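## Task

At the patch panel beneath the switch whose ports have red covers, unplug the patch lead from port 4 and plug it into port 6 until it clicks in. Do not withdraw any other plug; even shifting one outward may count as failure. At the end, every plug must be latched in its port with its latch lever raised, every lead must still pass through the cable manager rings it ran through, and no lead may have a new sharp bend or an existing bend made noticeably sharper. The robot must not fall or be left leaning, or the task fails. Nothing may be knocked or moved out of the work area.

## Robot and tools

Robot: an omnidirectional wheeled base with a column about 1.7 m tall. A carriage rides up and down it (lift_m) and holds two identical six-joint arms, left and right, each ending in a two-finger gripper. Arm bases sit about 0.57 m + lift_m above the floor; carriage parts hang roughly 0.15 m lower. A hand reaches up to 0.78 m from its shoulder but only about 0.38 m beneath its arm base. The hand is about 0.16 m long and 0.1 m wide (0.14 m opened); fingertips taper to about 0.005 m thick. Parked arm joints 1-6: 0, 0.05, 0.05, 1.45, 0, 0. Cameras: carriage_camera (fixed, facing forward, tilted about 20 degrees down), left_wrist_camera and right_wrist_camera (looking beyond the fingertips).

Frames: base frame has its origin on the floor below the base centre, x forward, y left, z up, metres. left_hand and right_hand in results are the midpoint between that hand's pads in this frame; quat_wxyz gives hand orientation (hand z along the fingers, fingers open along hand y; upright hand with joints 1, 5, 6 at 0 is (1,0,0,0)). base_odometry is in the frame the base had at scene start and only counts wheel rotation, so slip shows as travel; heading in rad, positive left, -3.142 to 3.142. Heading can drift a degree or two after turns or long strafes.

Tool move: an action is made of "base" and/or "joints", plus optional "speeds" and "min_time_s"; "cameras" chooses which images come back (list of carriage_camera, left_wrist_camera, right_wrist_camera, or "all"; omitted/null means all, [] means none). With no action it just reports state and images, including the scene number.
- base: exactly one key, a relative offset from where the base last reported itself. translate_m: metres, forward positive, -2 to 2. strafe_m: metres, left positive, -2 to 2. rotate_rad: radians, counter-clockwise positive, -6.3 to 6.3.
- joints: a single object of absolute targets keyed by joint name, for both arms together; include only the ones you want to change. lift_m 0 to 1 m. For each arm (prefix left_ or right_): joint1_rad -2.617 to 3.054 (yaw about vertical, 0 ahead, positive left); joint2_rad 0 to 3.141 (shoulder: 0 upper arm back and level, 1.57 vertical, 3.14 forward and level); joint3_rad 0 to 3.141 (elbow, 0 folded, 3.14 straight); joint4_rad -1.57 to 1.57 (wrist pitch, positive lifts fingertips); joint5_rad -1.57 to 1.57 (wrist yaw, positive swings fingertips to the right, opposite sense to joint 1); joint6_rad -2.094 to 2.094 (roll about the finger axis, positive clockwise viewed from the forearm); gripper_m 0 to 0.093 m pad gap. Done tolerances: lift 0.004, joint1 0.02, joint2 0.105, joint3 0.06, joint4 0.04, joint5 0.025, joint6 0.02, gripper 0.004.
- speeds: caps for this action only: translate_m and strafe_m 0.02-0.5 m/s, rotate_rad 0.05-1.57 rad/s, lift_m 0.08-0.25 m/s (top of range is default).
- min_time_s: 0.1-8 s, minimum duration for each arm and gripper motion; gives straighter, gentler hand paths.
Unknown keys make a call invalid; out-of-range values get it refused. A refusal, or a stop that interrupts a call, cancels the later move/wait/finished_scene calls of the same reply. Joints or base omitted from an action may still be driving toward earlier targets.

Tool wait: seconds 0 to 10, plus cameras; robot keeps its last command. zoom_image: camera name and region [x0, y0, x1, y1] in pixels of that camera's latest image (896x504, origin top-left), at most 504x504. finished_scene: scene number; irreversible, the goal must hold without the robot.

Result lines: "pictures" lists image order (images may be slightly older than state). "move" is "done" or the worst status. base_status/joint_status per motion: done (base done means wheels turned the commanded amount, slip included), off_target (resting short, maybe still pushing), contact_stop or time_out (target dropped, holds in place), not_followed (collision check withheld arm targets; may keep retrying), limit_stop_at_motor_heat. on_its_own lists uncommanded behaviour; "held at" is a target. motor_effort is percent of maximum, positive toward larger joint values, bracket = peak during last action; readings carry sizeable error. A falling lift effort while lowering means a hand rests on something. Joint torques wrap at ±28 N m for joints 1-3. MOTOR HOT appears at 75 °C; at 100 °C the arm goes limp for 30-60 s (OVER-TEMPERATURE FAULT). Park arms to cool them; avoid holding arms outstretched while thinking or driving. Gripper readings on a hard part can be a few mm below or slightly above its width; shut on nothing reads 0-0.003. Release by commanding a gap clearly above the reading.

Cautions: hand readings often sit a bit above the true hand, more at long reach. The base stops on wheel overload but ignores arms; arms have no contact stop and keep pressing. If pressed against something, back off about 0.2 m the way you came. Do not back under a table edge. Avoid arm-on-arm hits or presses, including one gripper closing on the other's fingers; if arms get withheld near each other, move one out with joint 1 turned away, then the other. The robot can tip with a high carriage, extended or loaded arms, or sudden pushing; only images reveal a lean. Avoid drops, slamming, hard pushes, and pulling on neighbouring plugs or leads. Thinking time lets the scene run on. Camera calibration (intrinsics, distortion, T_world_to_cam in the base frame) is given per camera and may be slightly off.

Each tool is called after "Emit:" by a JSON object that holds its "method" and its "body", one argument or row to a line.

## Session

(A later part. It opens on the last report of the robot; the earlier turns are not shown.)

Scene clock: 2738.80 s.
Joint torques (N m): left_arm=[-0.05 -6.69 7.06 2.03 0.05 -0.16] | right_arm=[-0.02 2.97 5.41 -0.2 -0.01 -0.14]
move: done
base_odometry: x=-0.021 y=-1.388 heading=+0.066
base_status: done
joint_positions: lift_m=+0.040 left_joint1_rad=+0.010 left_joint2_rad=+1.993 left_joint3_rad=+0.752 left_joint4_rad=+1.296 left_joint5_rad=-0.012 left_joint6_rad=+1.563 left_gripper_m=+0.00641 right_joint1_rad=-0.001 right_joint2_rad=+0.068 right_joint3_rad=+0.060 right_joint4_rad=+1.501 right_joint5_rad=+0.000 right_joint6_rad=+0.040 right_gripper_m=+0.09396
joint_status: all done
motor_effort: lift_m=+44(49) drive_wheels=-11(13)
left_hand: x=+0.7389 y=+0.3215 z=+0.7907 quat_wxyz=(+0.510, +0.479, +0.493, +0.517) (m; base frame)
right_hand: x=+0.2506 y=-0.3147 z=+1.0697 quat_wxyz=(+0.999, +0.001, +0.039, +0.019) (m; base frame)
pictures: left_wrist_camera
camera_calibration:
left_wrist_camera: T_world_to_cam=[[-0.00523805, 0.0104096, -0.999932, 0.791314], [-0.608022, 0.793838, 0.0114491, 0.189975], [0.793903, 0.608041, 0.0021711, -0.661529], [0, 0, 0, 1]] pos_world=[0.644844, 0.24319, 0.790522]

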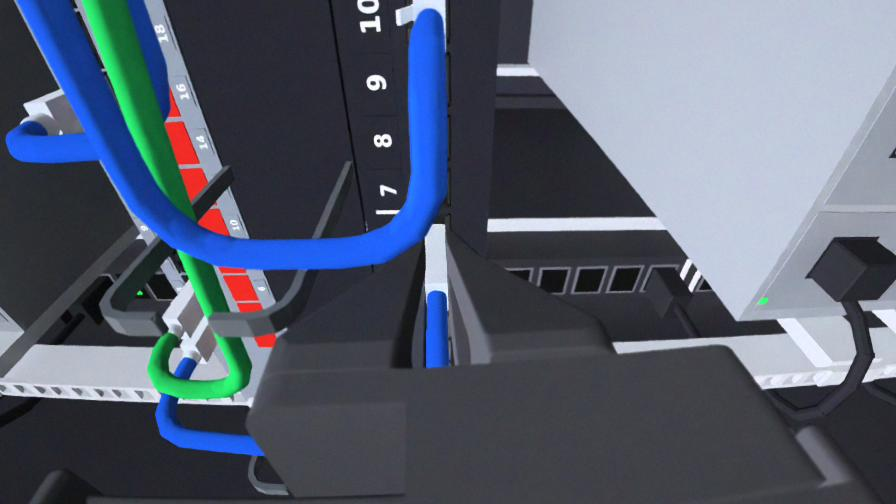

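Emit:
{"method": "move", "body": {
  "joints": {"left_joint1_rad": -0.006},
  "min_time_s": 0.6,
  "cameras": ["left_wrist_camera"]
}}

Emit:
{"method": "zoom_image", "body": {
  "camera": "left_wrist_camera",
  "region": [406, 186, 462, 236]
}}

Scene clock: 2750.37 s.
Joint torques (N m): left_arm=[-1.32 -6.67 7.1 2.02 0.08 -0.16] | right_arm=[-0.08 2.99 5.56 -0.19 0 -0.09]
move: done
base_odometry: x=-0.021 y=-1.388 heading=+0.066
base_status: not commanded
joint_positions: lift_m=+0.040 left_joint1_rad=+0.009 left_joint2_rad=+1.993 left_joint3_rad=+0.752 left_joint4_rad=+1.296 left_joint5_rad=-0.012 left_joint6_rad=+1.563 left_gripper_m=+0.00641 right_joint1_rad=-0.001 right_joint2_rad=+0.068 right_joint3_rad=+0.060 right_joint4_rad=+1.501 right_joint5_rad=+0.000 right_joint6_rad=+0.040 right_gripper_m=+0.09396
joint_status: all done
motor_effort: lift_m=+44(44) drive_wheels=-10(12)
left_hand: x=+0.7389 y=+0.3213 z=+0.7907 quat_wxyz=(+0.510, +0.479, +0.493, +0.517) (m; base frame)
right_hand: x=+0.2506 y=-0.3147 z=+1.0697 quat_wxyz=(+0.999, +0.001, +0.039, +0.019) (m; base frame)
pictures: left_wrist_camera
camera_calibration:
left_wrist_camera: T_world_to_cam=[[-0.00523384, 0.010411, -0.999932, 0.791313], [-0.607737, 0.794056, 0.0114485, 0.189897], [0.794121, 0.607755, 0.00217121, -0.661479], [0, 0, 0, 1]] pos_world=[0.644844, 0.24299, 0.790522]

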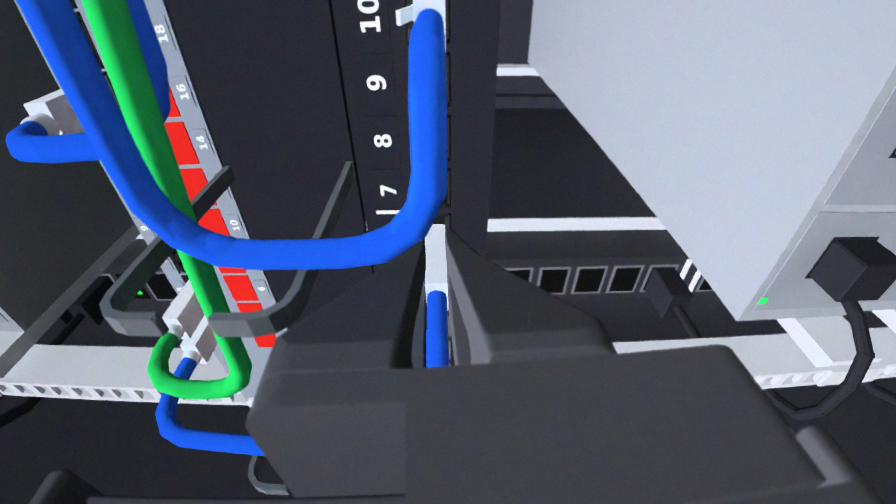

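Scaled by 9.000 from the camera's 896x504 image, which has a finer 1280x720 frame.

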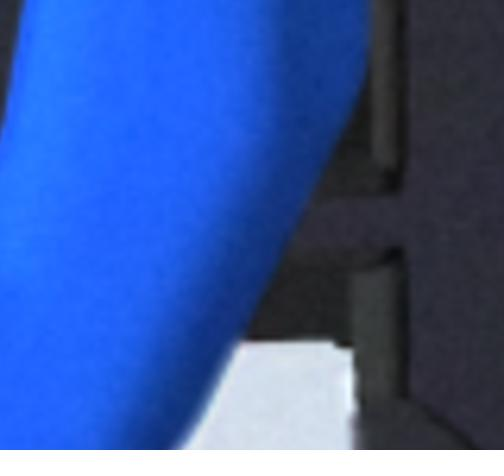

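Emit:
{"method": "move", "body": {
  "joints": {"left_joint5_rad": 0.012, "left_joint1_rad": 0.004},
  "min_time_s": 0.6,
  "cameras": ["left_wrist_camera"]
}}

Emit:
{"method": "zoom_image", "body": {
  "camera": "left_wrist_camera",
  "region": [406, 186, 462, 236]
}}

Scene clock: 2764.93 s.
Joint torques (N m): left_arm=[-0.42 -6.68 7.1 2.02 0.25 -0.16] | right_arm=[-0.36 3.03 5.52 -0.22 -0.03 -0.13]
move: done
base_odometry: x=-0.021 y=-1.388 heading=+0.066
base_status: not commanded
joint_positions: lift_m=+0.040 left_joint1_rad=+0.009 left_joint2_rad=+1.993 left_joint3_rad=+0.752 left_joint4_rad=+1.296 left_joint5_rad=-0.011 left_joint6_rad=+1.563 left_gripper_m=+0.00641 right_joint1_rad=-0.001 right_joint2_rad=+0.068 right_joint3_rad=+0.060 right_joint4_rad=+1.501 right_joint5_rad=+0.000 right_joint6_rad=+0.040 right_gripper_m=+0.09396
joint_status: all done
motor_effort: lift_m=+44(44) drive_wheels=-11(12)
left_hand: x=+0.7389 y=+0.3212 z=+0.7907 quat_wxyz=(+0.511, +0.479, +0.493, +0.517) (m; base frame)
right_hand: x=+0.2506 y=-0.3147 z=+1.0697 quat_wxyz=(+0.999, +0.001, +0.039, +0.019) (m; base frame)
pictures: left_wrist_camera
camera_calibration:
left_wrist_camera: T_world_to_cam=[[-0.0052301, 0.0104131, -0.999932, 0.79131], [-0.607451, 0.794275, 0.0114487, 0.189599], [0.79434, 0.607469, 0.00217132, -0.661471], [0, 0, 0, 1]] pos_world=[0.644744, 0.242989, 0.790522]

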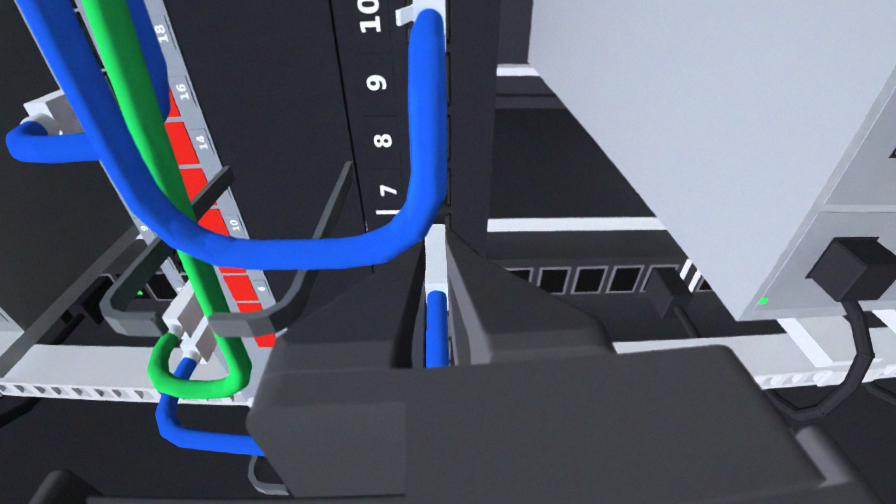

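Scaled by 9.000 from the camera's 896x504 image, which has a finer 1280x720 frame.

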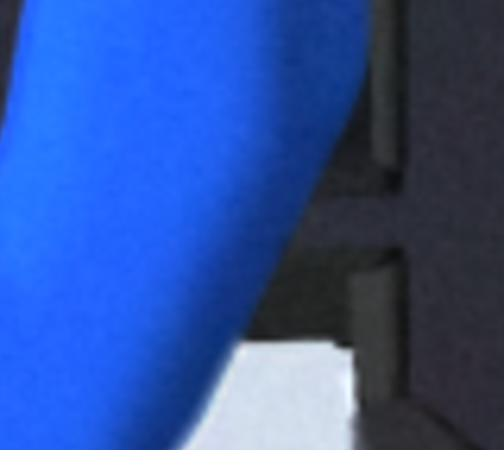

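Emit:
{"method": "move", "body": {
  "joints": {"left_joint5_rad": 0.019},
  "min_time_s": 0.6,
  "cameras": ["left_wrist_camera"]
}}

Emit:
{"method": "zoom_image", "body": {
  "camera": "left_wrist_camera",
  "region": [406, 186, 462, 236]
}}

Scene clock: 2773.17 s.
Joint torques (N m): left_arm=[-0.46 -6.65 7.09 2.02 0.33 -0.15] | right_arm=[-0.29 2.77 5.42 -0.18 0 -0.14]
move: off_target
base_odometry: x=-0.021 y=-1.388 heading=+0.066
base_status: not commanded
joint_positions: lift_m=+0.040 left_joint1_rad=+0.009 left_joint2_rad=+1.993 left_joint3_rad=+0.752 left_joint4_rad=+1.296 left_joint5_rad=-0.010 left_joint6_rad=+1.563 left_gripper_m=+0.00641 right_joint1_rad=-0.001 right_joint2_rad=+0.068 right_joint3_rad=+0.060 right_joint4_rad=+1.501 right_joint5_rad=+0.000 right_joint6_rad=+0.040 right_gripper_m=+0.09396
joint_status: left_joint5_rad off_target (ended at -0.011, target +0.019)
motor_effort: lift_m=+44(44) drive_wheels=-10(12)
left_hand: x=+0.7389 y=+0.3211 z=+0.7907 quat_wxyz=(+0.511, +0.479, +0.493, +0.516) (m; base frame)
right_hand: x=+0.2506 y=-0.3147 z=+1.0697 quat_wxyz=(+0.999, +0.001, +0.039, +0.019) (m; base frame)
pictures: left_wrist_camera
camera_calibration:
left_wrist_camera: T_world_to_cam=[[-0.00522196, 0.010417, -0.999932, 0.791305], [-0.606831, 0.794749, 0.0114485, 0.189165], [0.794814, 0.606849, 0.00217118, -0.661564], [0, 0, 0, 1]] pos_world=[0.644744, 0.242888, 0.790522]

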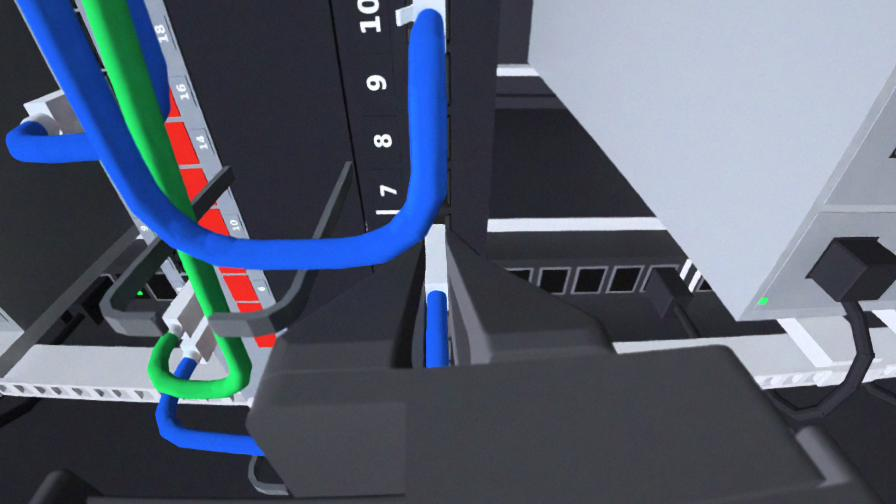

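Scaled by 9.000 from the camera's 896x504 image, which has a finer 1280x720 frame.

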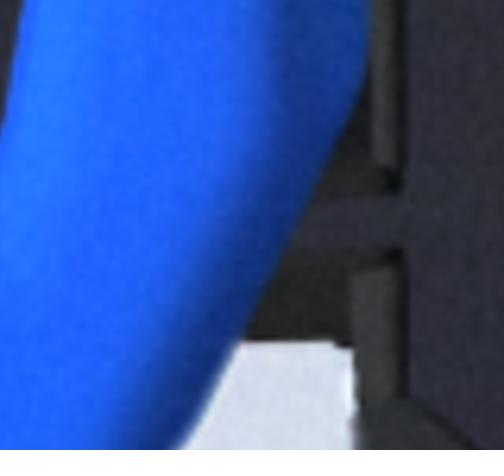

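Emit:
{"method": "move", "body": {
  "base": {"rotate_rad": -0.003},
  "speeds": {"rotate_rad": 0.05},
  "cameras": ["left_wrist_camera"]
}}

Emit:
{"method": "zoom_image", "body": {
  "camera": "left_wrist_camera",
  "region": [406, 186, 462, 236]
}}

Scene clock: 2779.53 s.
Joint torques (N m): left_arm=[-0.57 -6.65 7.02 2 0.34 -0.15] | right_arm=[-0.18 2.99 5.59 -0.23 0.04 -0.13]
move: done
base_odometry: x=-0.021 y=-1.388 heading=+0.065
base_status: done
joint_positions: lift_m=+0.040 left_joint1_rad=+0.010 left_joint2_rad=+1.993 left_joint3_rad=+0.752 left_joint4_rad=+1.297 left_joint5_rad=-0.011 left_joint6_rad=+1.563 left_gripper_m=+0.00641 right_joint1_rad=-0.001 right_joint2_rad=+0.068 right_joint3_rad=+0.060 right_joint4_rad=+1.500 right_joint5_rad=+0.000 right_joint6_rad=+0.040 right_gripper_m=+0.09396
joint_status: not commanded
motor_effort: lift_m=+44(44) drive_wheels=+14(18)
left_hand: x=+0.7389 y=+0.3218 z=+0.7911 quat_wxyz=(+0.511, +0.478, +0.493, +0.517) (m; base frame)
right_hand: x=+0.2507 y=-0.3147 z=+1.0697 quat_wxyz=(+0.999, +0.001, +0.040, +0.019) (m; base frame)
pictures: left_wrist_camera
camera_calibration:
left_wrist_camera: T_world_to_cam=[[-0.00374212, 0.0104265, -0.999939, 0.79065], [-0.608369, 0.793584, 0.0105515, 0.190724], [0.793646, 0.608371, 0.00337345, -0.662573], [0, 0, 0, 1]] pos_world=[0.644838, 0.243491, 0.790824]

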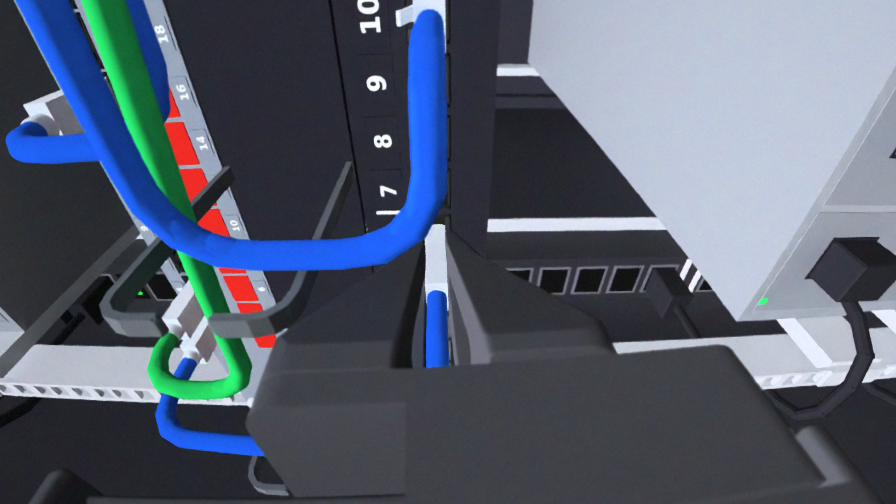

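Scaled by 9.000 from the camera's 896x504 image, which has a finer 1280x720 frame.

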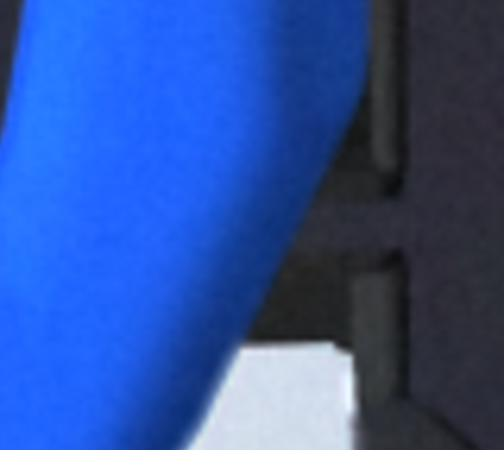

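Emit:
{"method": "move", "body": {
  "base": {"rotate_rad": -0.006},
  "speeds": {"rotate_rad": 0.05},
  "cameras": ["left_wrist_camera"]
}}

Emit:
{"method": "zoom_image", "body": {
  "camera": "left_wrist_camera",
  "region": [406, 186, 462, 236]
}}

Scene clock: 2785.93 s.
Joint torques (N m): left_arm=[-0.68 -6.65 7.45 1.95 0.42 -0.16] | right_arm=[-0.12 3.11 5.42 -0.17 -0.04 -0.16]
move: done
base_odometry: x=-0.021 y=-1.388 heading=+0.060
base_status: done
joint_positions: lift_m=+0.040 left_joint1_rad=+0.012 left_joint2_rad=+1.993 left_joint3_rad=+0.747 left_joint4_rad=+1.304 left_joint5_rad=-0.020 left_joint6_rad=+1.563 left_gripper_m=+0.00641 right_joint1_rad=-0.001 right_joint2_rad=+0.068 right_joint3_rad=+0.060 right_joint4_rad=+1.499 right_joint5_rad=+0.000 right_joint6_rad=+0.040 right_gripper_m=+0.09396
joint_status: not commanded
motor_effort: lift_m=+44(44) drive_wheels=+15(18)
left_hand: x=+0.7377 y=+0.3244 z=+0.7909 quat_wxyz=(+0.508, +0.475, +0.495, +0.520) (m; base frame)
right_hand: x=+0.2509 y=-0.3147 z=+1.0697 quat_wxyz=(+0.999, +0.001, +0.040, +0.019) (m; base frame)
pictures: left_wrist_camera
camera_calibration:
left_wrist_camera: T_world_to_cam=[[-0.00192435, 0.00987095, -0.999949, 0.78921], [-0.617106, 0.786829, 0.00895473, 0.197964], [0.786878, 0.617092, 0.00457728, -0.661918], [0, 0, 0, 1]] pos_world=[0.644533, 0.24491, 0.790427]

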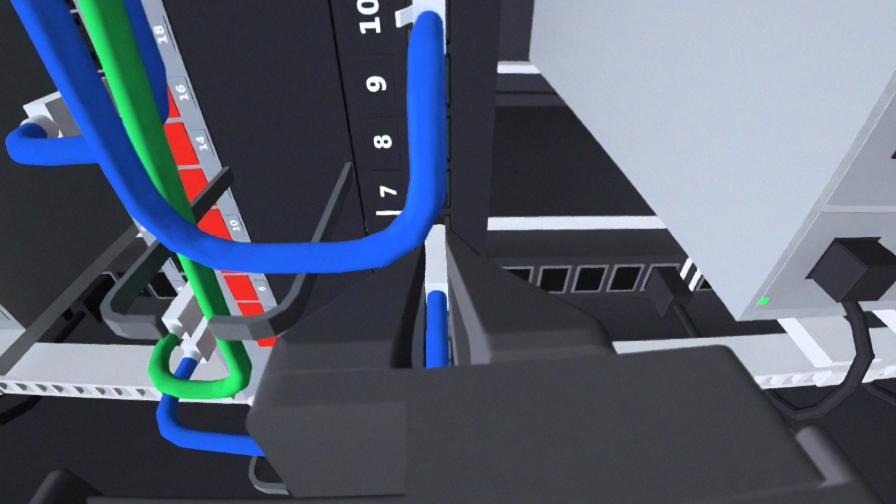

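Scaled by 9.000 from the camera's 896x504 image, which has a finer 1280x720 frame.

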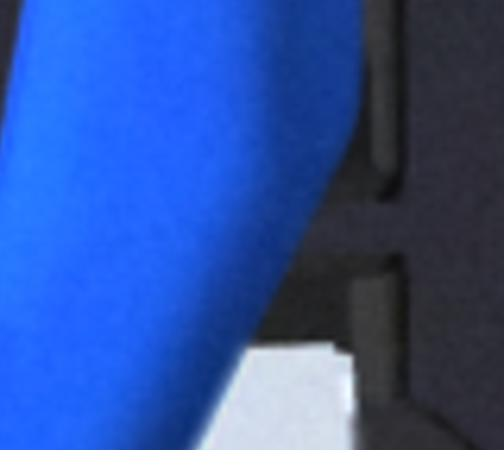

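Emit:
{"method": "move", "body": {
  "base": {"translate_m": -0.004},
  "speeds": {"translate_m": 0.03},
  "joints": {"left_joint1_rad": 0.0, "left_joint5_rad": 0.012},
  "cameras": ["left_wrist_camera"]
}}

Emit:
{"method": "zoom_image", "body": {
  "camera": "left_wrist_camera",
  "region": [406, 186, 462, 236]
}}

Scene clock: 2898.90 s.
Joint torques (N m): left_arm=[-0.96 -6.61 7.28 2.02 0.18 -0.14] | right_arm=[-0.29 3.07 5.5 -0.18 0.01 -0.1]
move: done
base_odometry: x=-0.025 y=-1.388 heading=+0.061
base_status: done
joint_positions: lift_m=+0.040 left_joint1_rad=+0.012 left_joint2_rad=+1.993 left_joint3_rad=+0.750 left_joint4_rad=+1.297 left_joint5_rad=-0.007 left_joint6_rad=+1.563 left_gripper_m=+0.00641 right_joint1_rad=-0.001 right_joint2_rad=+0.068 right_joint3_rad=+0.060 right_joint4_rad=+1.499 right_joint5_rad=+0.000 right_joint6_rad=+0.040 right_gripper_m=+0.09396
joint_status: all done
motor_effort: lift_m=+44(44) drive_wheels=-6(17)
left_hand: x=+0.7384 y=+0.3217 z=+0.7900 quat_wxyz=(+0.511, +0.480, +0.493, +0.516) (m; base frame)
right_hand: x=+0.2509 y=-0.3147 z=+1.0697 quat_wxyz=(+0.999, +0.001, +0.040, +0.019) (m; base frame)
pictures: left_wrist_camera
camera_calibration:
left_wrist_camera: T_world_to_cam=[[-0.00675204, 0.0106277, -0.999921, 0.791717], [-0.605909, 0.795435, 0.0125458, 0.186629], [0.795505, 0.605946, 0.00106861, -0.660868], [0, 0, 0, 1]] pos_world=[0.64415, 0.243585, 0.790019]

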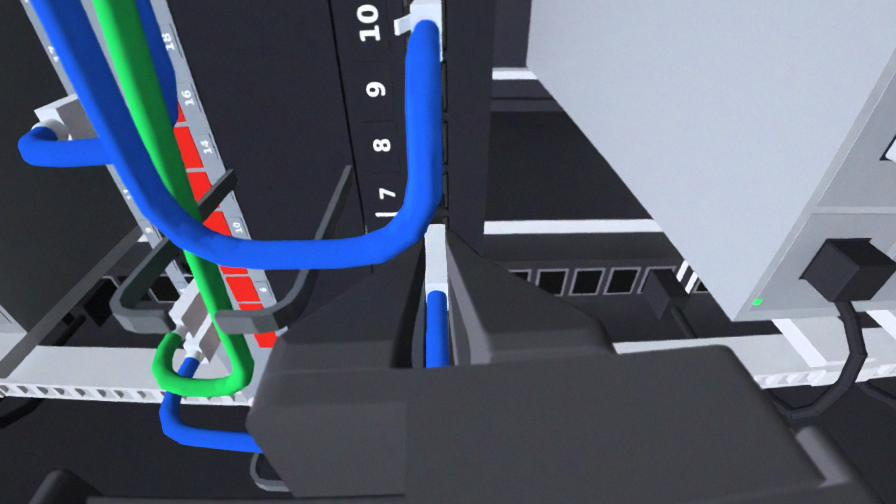

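Scaled by 9.000 from the camera's 896x504 image, which has a finer 1280x720 frame.

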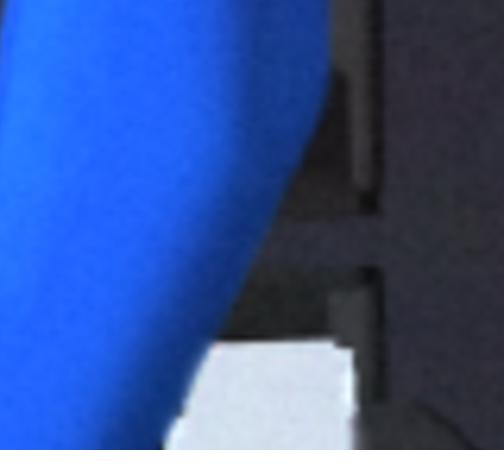

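Emit:
{"method": "move", "body": {
  "joints": {"lift_m": 0.0418, "left_joint1_rad": 0.009},
  "cameras": ["left_wrist_camera"]
}}

Emit:
{"method": "zoom_image", "body": {
  "camera": "left_wrist_camera",
  "region": [406, 186, 462, 236]
}}

Scene clock: 2908.87 s.
Joint torques (N m): left_arm=[-0.21 -6.64 7.06 2.05 0.19 -0.16] | right_arm=[-0.01 2.95 5.5 -0.2 0.01 -0.15]
move: done
base_odometry: x=-0.025 y=-1.388 heading=+0.061
base_status: not commanded
joint_positions: lift_m=+0.041 left_joint1_rad=+0.012 left_joint2_rad=+1.993 left_joint3_rad=+0.753 left_joint4_rad=+1.295 left_joint5_rad=-0.006 left_joint6_rad=+1.563 left_gripper_m=+0.00641 right_joint1_rad=-0.001 right_joint2_rad=+0.068 right_joint3_rad=+0.060 right_joint4_rad=+1.499 right_joint5_rad=+0.000 right_joint6_rad=+0.040 right_gripper_m=+0.09396
joint_status: all done
motor_effort: lift_m=+45(52) drive_wheels=-6(8)
left_hand: x=+0.7390 y=+0.3216 z=+0.7920 quat_wxyz=(+0.511, +0.480, +0.493, +0.516) (m; base frame)
right_hand: x=+0.2509 y=-0.3147 z=+1.0711 quat_wxyz=(+0.999, +0.001, +0.040, +0.019) (m; base frame)
pictures: left_wrist_camera
camera_calibration:
left_wrist_camera: T_world_to_cam=[[-0.00602464, 0.0106798, -0.999925, 0.793143], [-0.605296, 0.795908, 0.0121478, 0.186711], [0.795978, 0.605324, 0.0016694, -0.661893], [0, 0, 0, 1]] pos_world=[0.644647, 0.243584, 0.79192]

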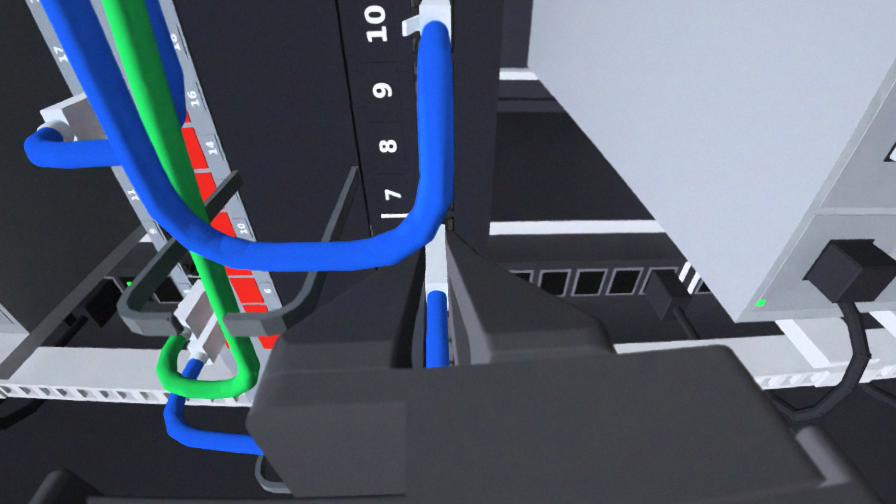

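Scaled by 9.000 from the camera's 896x504 image, which has a finer 1280x720 frame.

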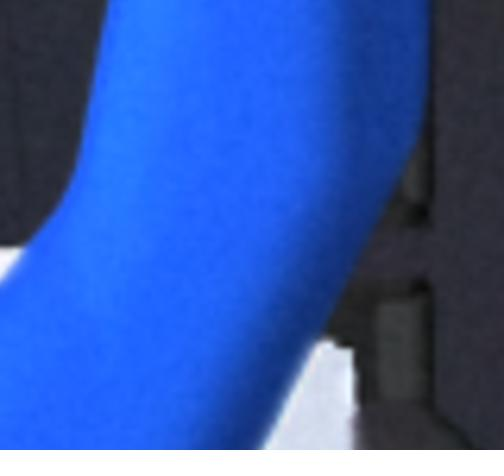

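Emit:
{"method": "move", "body": {
  "base": {"rotate_rad": 0.002},
  "speeds": {"rotate_rad": 0.05},
  "joints": {"lift_m": 0.0405},
  "cameras": ["left_wrist_camera"]
}}

Emit:
{"method": "zoom_image", "body": {
  "camera": "left_wrist_camera",
  "region": [406, 186, 462, 236]
}}

Scene clock: 2922.77 s.
Joint torques (N m): left_arm=[-0.55 -6.78 7.01 2.02 0.16 -0.16] | right_arm=[-0.1 3.02 5.64 -0.18 -0.01 -0.15]
move: done
base_odometry: x=-0.025 y=-1.388 heading=+0.063
base_status: done
joint_positions: lift_m=+0.041 left_joint1_rad=+0.014 left_joint2_rad=+1.993 left_joint3_rad=+0.754 left_joint4_rad=+1.294 left_joint5_rad=-0.004 left_joint6_rad=+1.563 left_gripper_m=+0.00641 right_joint1_rad=-0.001 right_joint2_rad=+0.068 right_joint3_rad=+0.059 right_joint4_rad=+1.499 right_joint5_rad=+0.000 right_joint6_rad=+0.040 right_gripper_m=+0.09396
joint_status: all done
motor_effort: lift_m=+35(35) drive_wheels=+0(3)
left_hand: x=+0.7391 y=+0.3223 z=+0.7916 quat_wxyz=(+0.511, +0.480, +0.492, +0.516) (m; base frame)
right_hand: x=+0.2511 y=-0.3147 z=+1.0705 quat_wxyz=(+0.999, +0.001, +0.041, +0.019) (m; base frame)
pictures: left_wrist_camera
camera_calibration:
left_wrist_camera: T_world_to_cam=[[-0.00600156, 0.0108217, -0.999923, 0.792686], [-0.60501, 0.796124, 0.0122473, 0.185905], [0.796195, 0.605037, 0.00176925, -0.662545], [0, 0, 0, 1]] pos_world=[0.644746, 0.244283, 0.79152]

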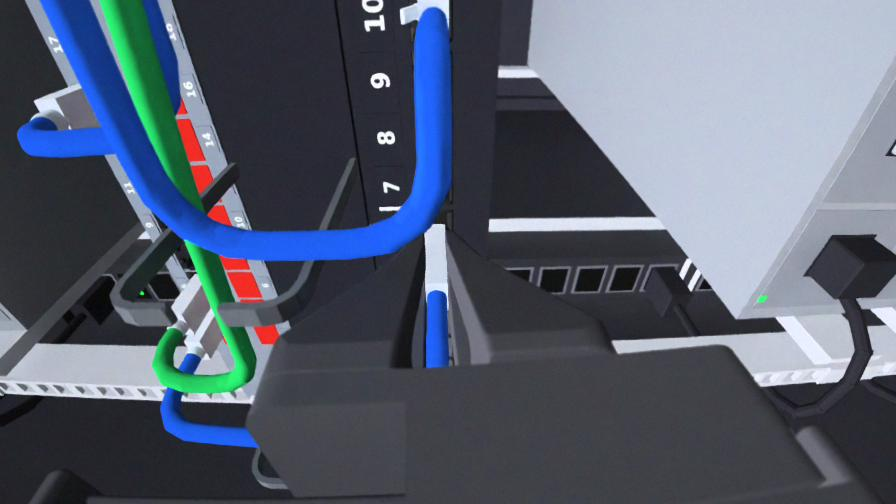

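Scaled by 9.000 from the camera's 896x504 image, which has a finer 1280x720 frame.

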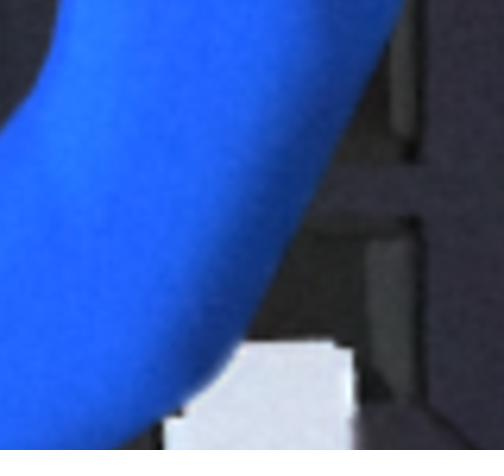

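Emit:
{"method": "move", "body": {
  "base": {"rotate_rad": -0.002},
  "speeds": {"rotate_rad": 0.05},
  "cameras": ["left_wrist_camera"]
}}

Emit:
{"method": "zoom_image", "body": {
  "camera": "left_wrist_camera",
  "region": [406, 186, 462, 236]
}}

Scene clock: 2935.43 s.
Joint torques (N m): left_arm=[-0.42 -6.69 6.95 2.01 0.16 -0.17] | right_arm=[-0.25 3.03 5.5 -0.17 -0.01 -0.12]
move: done
base_odometry: x=-0.025 y=-1.388 heading=+0.062
base_status: done
joint_positions: lift_m=+0.041 left_joint1_rad=+0.014 left_joint2_rad=+1.993 left_joint3_rad=+0.754 left_joint4_rad=+1.294 left_joint5_rad=-0.003 left_joint6_rad=+1.563 left_gripper_m=+0.00641 right_joint1_rad=-0.001 right_joint2_rad=+0.068 right_joint3_rad=+0.059 right_joint4_rad=+1.499 right_joint5_rad=+0.000 right_joint6_rad=+0.040 right_gripper_m=+0.09396
joint_status: not commanded
motor_effort: lift_m=+35(35) drive_wheels=-3(5)
left_hand: x=+0.7391 y=+0.3222 z=+0.7916 quat_wxyz=(+0.511, +0.480, +0.492, +0.516) (m; base frame)
right_hand: x=+0.2511 y=-0.3147 z=+1.0705 quat_wxyz=(+0.999, +0.001, +0.041, +0.019) (m; base frame)
pictures: left_wrist_camera
camera_calibration:
left_wrist_camera: T_world_to_cam=[[-0.00599768, 0.010824, -0.999923, 0.792683], [-0.604724, 0.796341, 0.0122475, 0.185667], [0.796413, 0.604751, 0.00176935, -0.662615], [0, 0, 0, 1]] pos_world=[0.644746, 0.244282, 0.79152]

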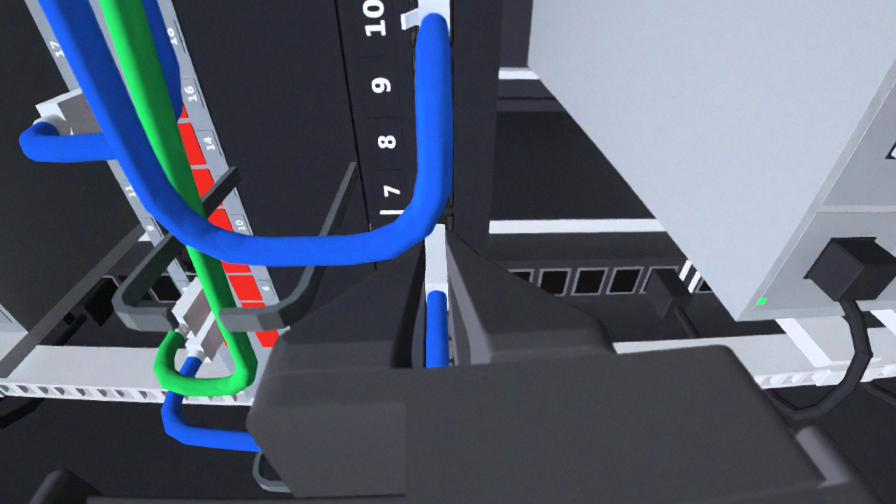

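Scaled by 9.000 from the camera's 896x504 image, which has a finer 1280x720 frame.

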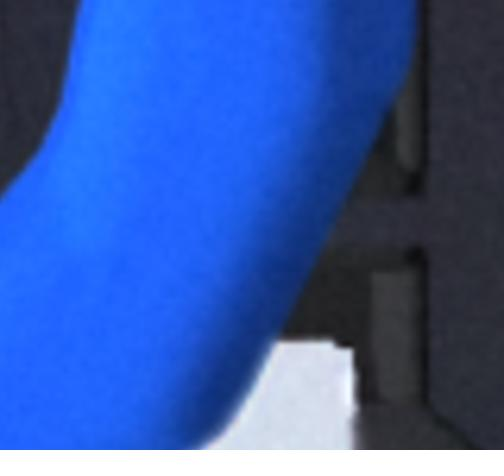

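Emit:
{"method": "move", "body": {
  "base": {"rotate_rad": -0.001},
  "speeds": {"rotate_rad": 0.05},
  "cameras": ["left_wrist_camera"]
}}

Emit:
{"method": "zoom_image", "body": {
  "camera": "left_wrist_camera",
  "region": [406, 186, 462, 236]
}}

Scene clock: 2945.03 s.
Joint torques (N m): left_arm=[-0.44 -6.76 6.97 2.03 0.14 -0.15] | right_arm=[-0.08 2.86 5.46 -0.16 -0.01 -0.08]
move: done
base_odometry: x=-0.024 y=-1.388 heading=+0.061
base_status: done
joint_positions: lift_m=+0.041 left_joint1_rad=+0.014 left_joint2_rad=+1.993 left_joint3_rad=+0.754 left_joint4_rad=+1.294 left_joint5_rad=-0.003 left_joint6_rad=+1.563 left_gripper_m=+0.00641 right_joint1_rad=-0.001 right_joint2_rad=+0.068 right_joint3_rad=+0.059 right_joint4_rad=+1.499 right_joint5_rad=+0.000 right_joint6_rad=+0.040 right_gripper_m=+0.09396
joint_status: not commanded
motor_effort: lift_m=+35(35) drive_wheels=-4(5)
left_hand: x=+0.7391 y=+0.3222 z=+0.7916 quat_wxyz=(+0.511, +0.480, +0.492, +0.516) (m; base frame)
right_hand: x=+0.2511 y=-0.3147 z=+1.0705 quat_wxyz=(+0.999, +0.001, +0.041, +0.019) (m; base frame)
pictures: left_wrist_camera
camera_calibration:
left_wrist_camera: T_world_to_cam=[[-0.00599768, 0.010824, -0.999923, 0.792683], [-0.604724, 0.796341, 0.0122475, 0.185667], [0.796413, 0.604751, 0.00176935, -0.662615], [0, 0, 0, 1]] pos_world=[0.644746, 0.244282, 0.79152]

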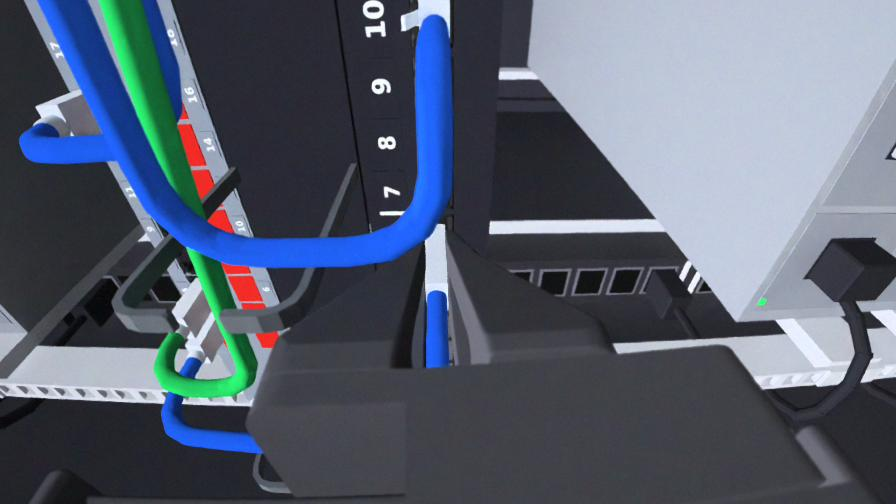

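Scaled by 9.000 from the camera's 896x504 image, which has a finer 1280x720 frame.

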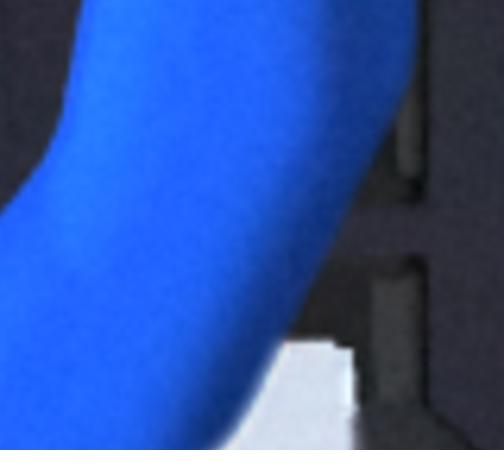

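Emit:
{"method": "move", "body": {
  "base": {"translate_m": 0.004},
  "speeds": {"translate_m": 0.02},
  "cameras": ["left_wrist_camera"]
}}

Emit:
{"method": "zoom_image", "body": {
  "camera": "left_wrist_camera",
  "region": [406, 186, 462, 236]
}}

Scene clock: 2951.70 s.
Joint torques (N m): left_arm=[-0.38 -6.67 7.65 1.93 0.23 -0.16] | right_arm=[-0.1 2.69 5.48 -0.2 0.02 -0.16]
move: done
base_odometry: x=-0.021 y=-1.388 heading=+0.060
base_status: done
joint_positions: lift_m=+0.041 left_joint1_rad=+0.014 left_joint2_rad=+1.993 left_joint3_rad=+0.746 left_joint4_rad=+1.307 left_joint5_rad=-0.008 left_joint6_rad=+1.563 left_gripper_m=+0.00641 right_joint1_rad=-0.001 right_joint2_rad=+0.068 right_joint3_rad=+0.059 right_joint4_rad=+1.499 right_joint5_rad=+0.000 right_joint6_rad=+0.040 right_gripper_m=+0.09396
joint_status: not commanded
motor_effort: lift_m=+35(35) drive_wheels=+11(11)
left_hand: x=+0.7374 y=+0.3230 z=+0.7917 quat_wxyz=(+0.511, +0.478, +0.492, +0.518) (m; base frame)
right_hand: x=+0.2511 y=-0.3147 z=+1.0705 quat_wxyz=(+0.999, +0.001, +0.041, +0.019) (m; base frame)
pictures: left_wrist_camera
camera_calibration:
left_wrist_camera: T_world_to_cam=[[-0.00144752, 0.0105553, -0.999943, 0.789432], [-0.60867, 0.793369, 0.00925581, 0.190201], [0.793422, 0.608649, 0.00527626, -0.663475], [0, 0, 0, 1]] pos_world=[0.643328, 0.244591, 0.791127]

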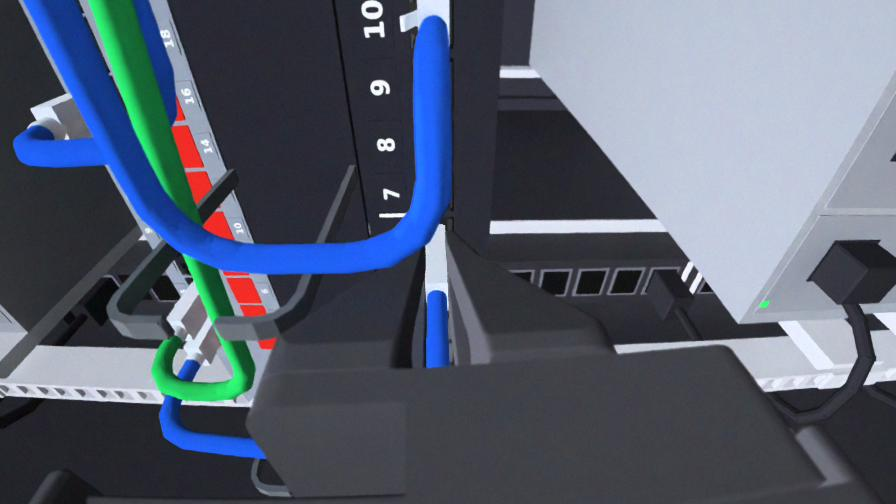

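Scaled by 9.000 from the camera's 896x504 image, which has a finer 1280x720 frame.

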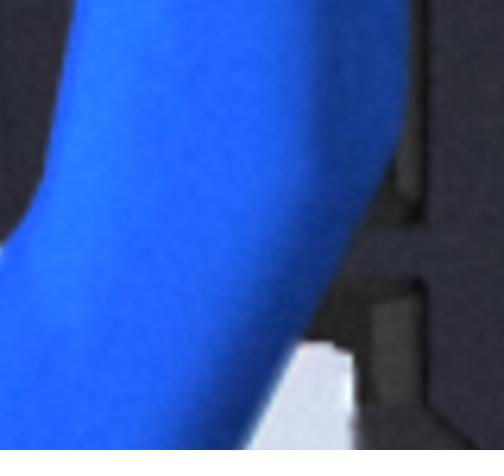

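Emit:
{"method": "move", "body": {
  "base": {"translate_m": -0.003},
  "speeds": {"translate_m": 0.02},
  "cameras": []
}}

Emit:
{"method": "move", "body": {
  "base": {"rotate_rad": -0.002},
  "speeds": {"rotate_rad": 0.05},
  "cameras": ["left_wrist_camera"]
}}

Emit:
{"method": "zoom_image", "body": {
  "camera": "left_wrist_camera",
  "region": [406, 186, 462, 236]
}}

Scene clock: 2977.00 s.
Joint torques (N m): left_arm=[-0.47 -6.6 7.21 1.98 0.19 -0.16] | right_arm=[-0.14 3.17 5.55 -0.18 0 -0.14]
move: done
base_odometry: x=-0.024 y=-1.388 heading=+0.061
base_status: done
joint_positions: lift_m=+0.041 left_joint1_rad=+0.015 left_joint2_rad=+1.993 left_joint3_rad=+0.751 left_joint4_rad=+1.299 left_joint5_rad=-0.005 left_joint6_rad=+1.563 left_gripper_m=+0.00641 right_joint1_rad=-0.001 right_joint2_rad=+0.068 right_joint3_rad=+0.059 right_joint4_rad=+1.499 right_joint5_rad=+0.000 right_joint6_rad=+0.040 right_gripper_m=+0.09396
joint_status: not commanded
motor_effort: lift_m=+35(35) drive_wheels=+4(6)
left_hand: x=+0.7386 y=+0.3230 z=+0.7921 quat_wxyz=(+0.511, +0.479, +0.492, +0.517) (m; base frame)
right_hand: x=+0.2511 y=-0.3147 z=+1.0705 quat_wxyz=(+0.999, +0.001, +0.041, +0.019) (m; base frame)
pictures: none
No camera images: "cameras" was empty.

Scene clock: 2977.40 s.
Joint torques (N m): left_arm=[-0.54 -6.64 7.13 2 0.17 -0.16] | right_arm=[-0.24 2.84 5.48 -0.21 0.02 -0.12]
move: done
base_odometry: x=-0.024 y=-1.388 heading=+0.059
base_status: done
joint_positions: lift_m=+0.041 left_joint1_rad=+0.015 left_joint2_rad=+1.993 left_joint3_rad=+0.752 left_joint4_rad=+1.298 left_joint5_rad=-0.005 left_joint6_rad=+1.563 left_gripper_m=+0.00641 right_joint1_rad=-0.001 right_joint2_rad=+0.068 right_joint3_rad=+0.059 right_joint4_rad=+1.499 right_joint5_rad=+0.000 right_joint6_rad=+0.040 right_gripper_m=+0.09396
joint_status: not commanded
motor_effort: lift_m=+35(35) drive_wheels=-4(6)
left_hand: x=+0.7388 y=+0.3230 z=+0.7921 quat_wxyz=(+0.511, +0.479, +0.492, +0.517) (m; base frame)
right_hand: x=+0.2511 y=-0.3147 z=+1.0705 quat_wxyz=(+0.999, +0.001, +0.041, +0.019) (m; base frame)
pictures: left_wrist_camera
camera_calibration:
left_wrist_camera: T_world_to_cam=[[-0.00332547, 0.0107377, -0.999937, 0.791189], [-0.606848, 0.794748, 0.0105524, 0.188218], [0.794811, 0.606845, 0.00387321, -0.664038], [0, 0, 0, 1]] pos_world=[0.644635, 0.244887, 0.791724]

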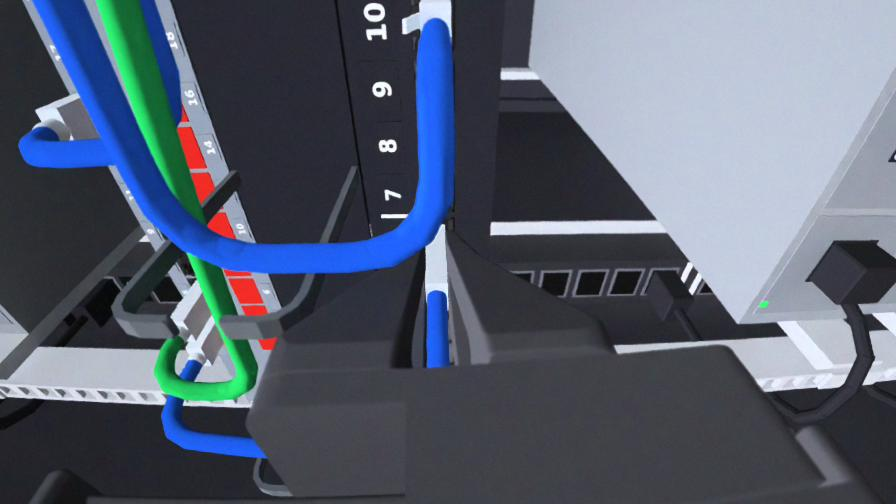

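Scaled by 9.000 from the camera's 896x504 image, which has a finer 1280x720 frame.

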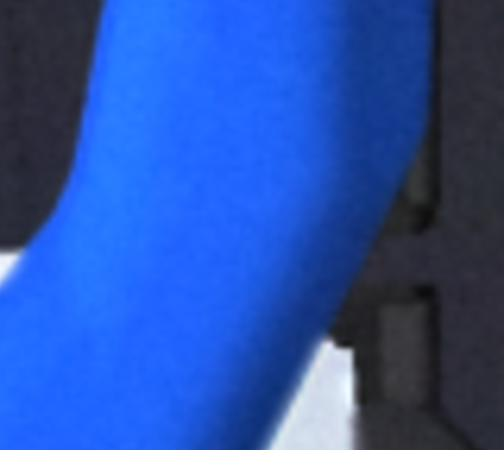

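Emit:
{"method": "move", "body": {
  "base": {"rotate_rad": -0.002},
  "speeds": {"rotate_rad": 0.05},
  "joints": {"lift_m": 0.0397},
  "cameras": ["left_wrist_camera"]
}}

Emit:
{"method": "zoom_image", "body": {
  "camera": "left_wrist_camera",
  "region": [406, 186, 462, 236]
}}

Scene clock: 2986.20 s.
Joint torques (N m): left_arm=[-0.42 -6.56 7.08 2.02 0.17 -0.17] | right_arm=[-0.21 2.69 5.5 -0.17 0.03 -0.13]
move: done
base_odometry: x=-0.024 y=-1.387 heading=+0.058
base_status: done
joint_positions: lift_m=+0.040 left_joint1_rad=+0.015 left_joint2_rad=+1.993 left_joint3_rad=+0.752 left_joint4_rad=+1.296 left_joint5_rad=-0.004 left_joint6_rad=+1.563 left_gripper_m=+0.00641 right_joint1_rad=-0.001 right_joint2_rad=+0.068 right_joint3_rad=+0.059 right_joint4_rad=+1.498 right_joint5_rad=+0.000 right_joint6_rad=+0.040 right_gripper_m=+0.09396
joint_status: all done
motor_effort: lift_m=+34(35) drive_wheels=-8(10)
left_hand: x=+0.7388 y=+0.3229 z=+0.7908 quat_wxyz=(+0.511, +0.479, +0.493, +0.516) (m; base frame)
right_hand: x=+0.2512 y=-0.3147 z=+1.0698 quat_wxyz=(+0.999, +0.001, +0.041, +0.019) (m; base frame)
pictures: left_wrist_camera
camera_calibration:
left_wrist_camera: T_world_to_cam=[[-0.00559771, 0.0107575, -0.999926, 0.791538], [-0.606208, 0.795217, 0.0119488, 0.186624], [0.795287, 0.60623, 0.00206988, -0.662631], [0, 0, 0, 1]] pos_world=[0.644545, 0.244785, 0.790621]

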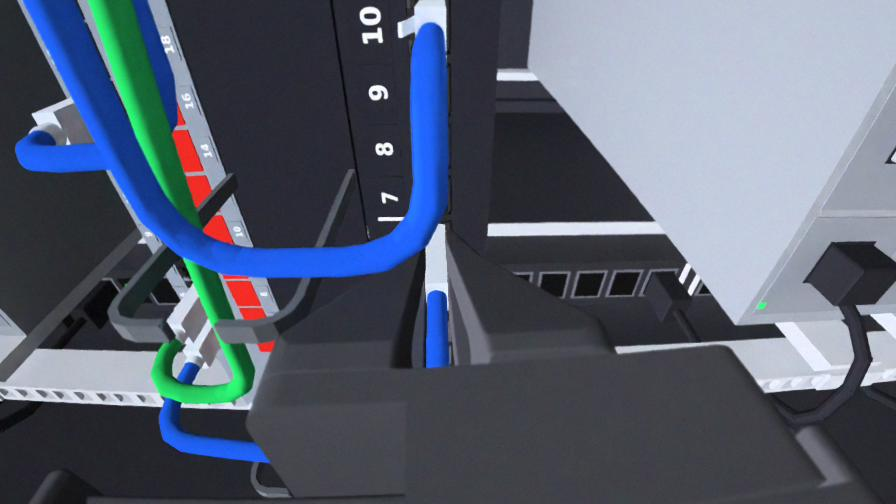

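Scaled by 9.000 from the camera's 896x504 image, which has a finer 1280x720 frame.

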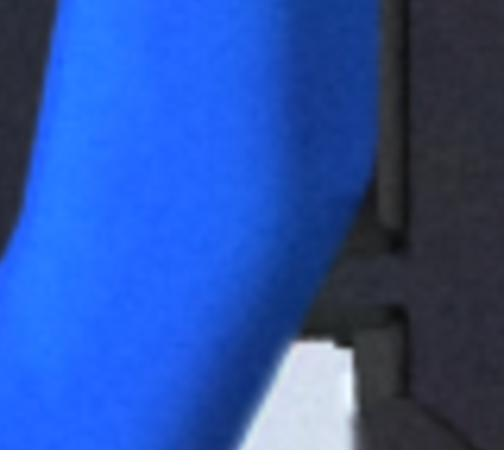

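Emit:
{"method": "move", "body": {
  "base": {"translate_m": 0.004},
  "speeds": {"translate_m": 0.02},
  "cameras": ["left_wrist_camera"]
}}

Emit:
{"method": "zoom_image", "body": {
  "camera": "left_wrist_camera",
  "region": [406, 186, 462, 236]
}}

Scene clock: 2992.70 s.
Joint torques (N m): left_arm=[-0.57 -6.57 8.23 1.82 0.23 -0.16] | right_arm=[0.14 3 5.53 -0.16 0 -0.13]
move: done
base_odometry: x=-0.020 y=-1.388 heading=+0.058
base_status: done
joint_positions: lift_m=+0.040 left_joint1_rad=+0.015 left_joint2_rad=+1.993 left_joint3_rad=+0.739 left_joint4_rad=+1.317 left_joint5_rad=-0.010 left_joint6_rad=+1.563 left_gripper_m=+0.00641 right_joint1_rad=-0.001 right_joint2_rad=+0.068 right_joint3_rad=+0.059 right_joint4_rad=+1.498 right_joint5_rad=+0.000 right_joint6_rad=+0.040 right_gripper_m=+0.09396
joint_status: not commanded
motor_effort: lift_m=+34(34) drive_wheels=+9(14)
left_hand: x=+0.7359 y=+0.3239 z=+0.7910 quat_wxyz=(+0.511, +0.476, +0.492, +0.520) (m; base frame)
right_hand: x=+0.2512 y=-0.3147 z=+1.0698 quat_wxyz=(+0.999, +0.001, +0.041, +0.019) (m; base frame)
pictures: left_wrist_camera
camera_calibration:
left_wrist_camera: T_world_to_cam=[[0.00229991, 0.0105731, -0.999941, 0.786018], [-0.61111, 0.791515, 0.00696364, 0.192823], [0.791542, 0.611058, 0.00828171, -0.664632], [0, 0, 0, 1]] pos_world=[0.642112, 0.245196, 0.790133]

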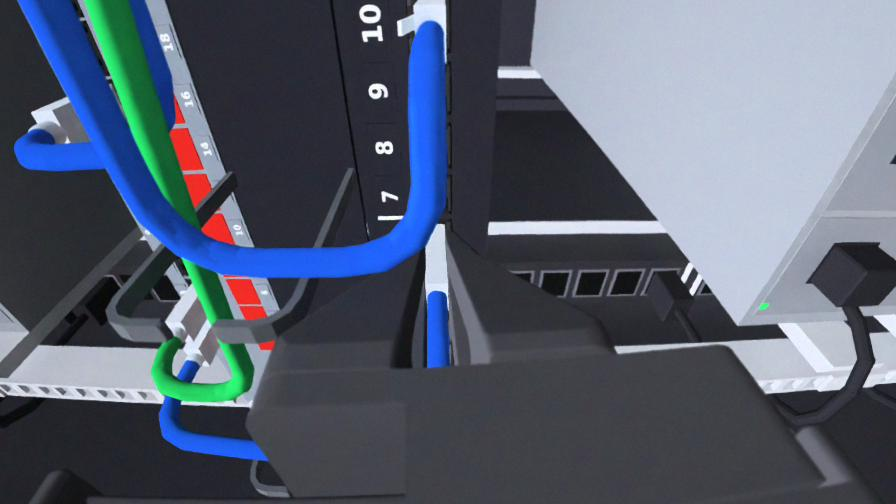

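Scaled by 9.000 from the camera's 896x504 image, which has a finer 1280x720 frame.

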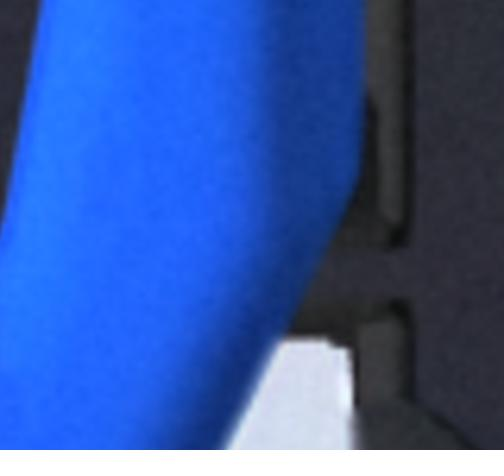

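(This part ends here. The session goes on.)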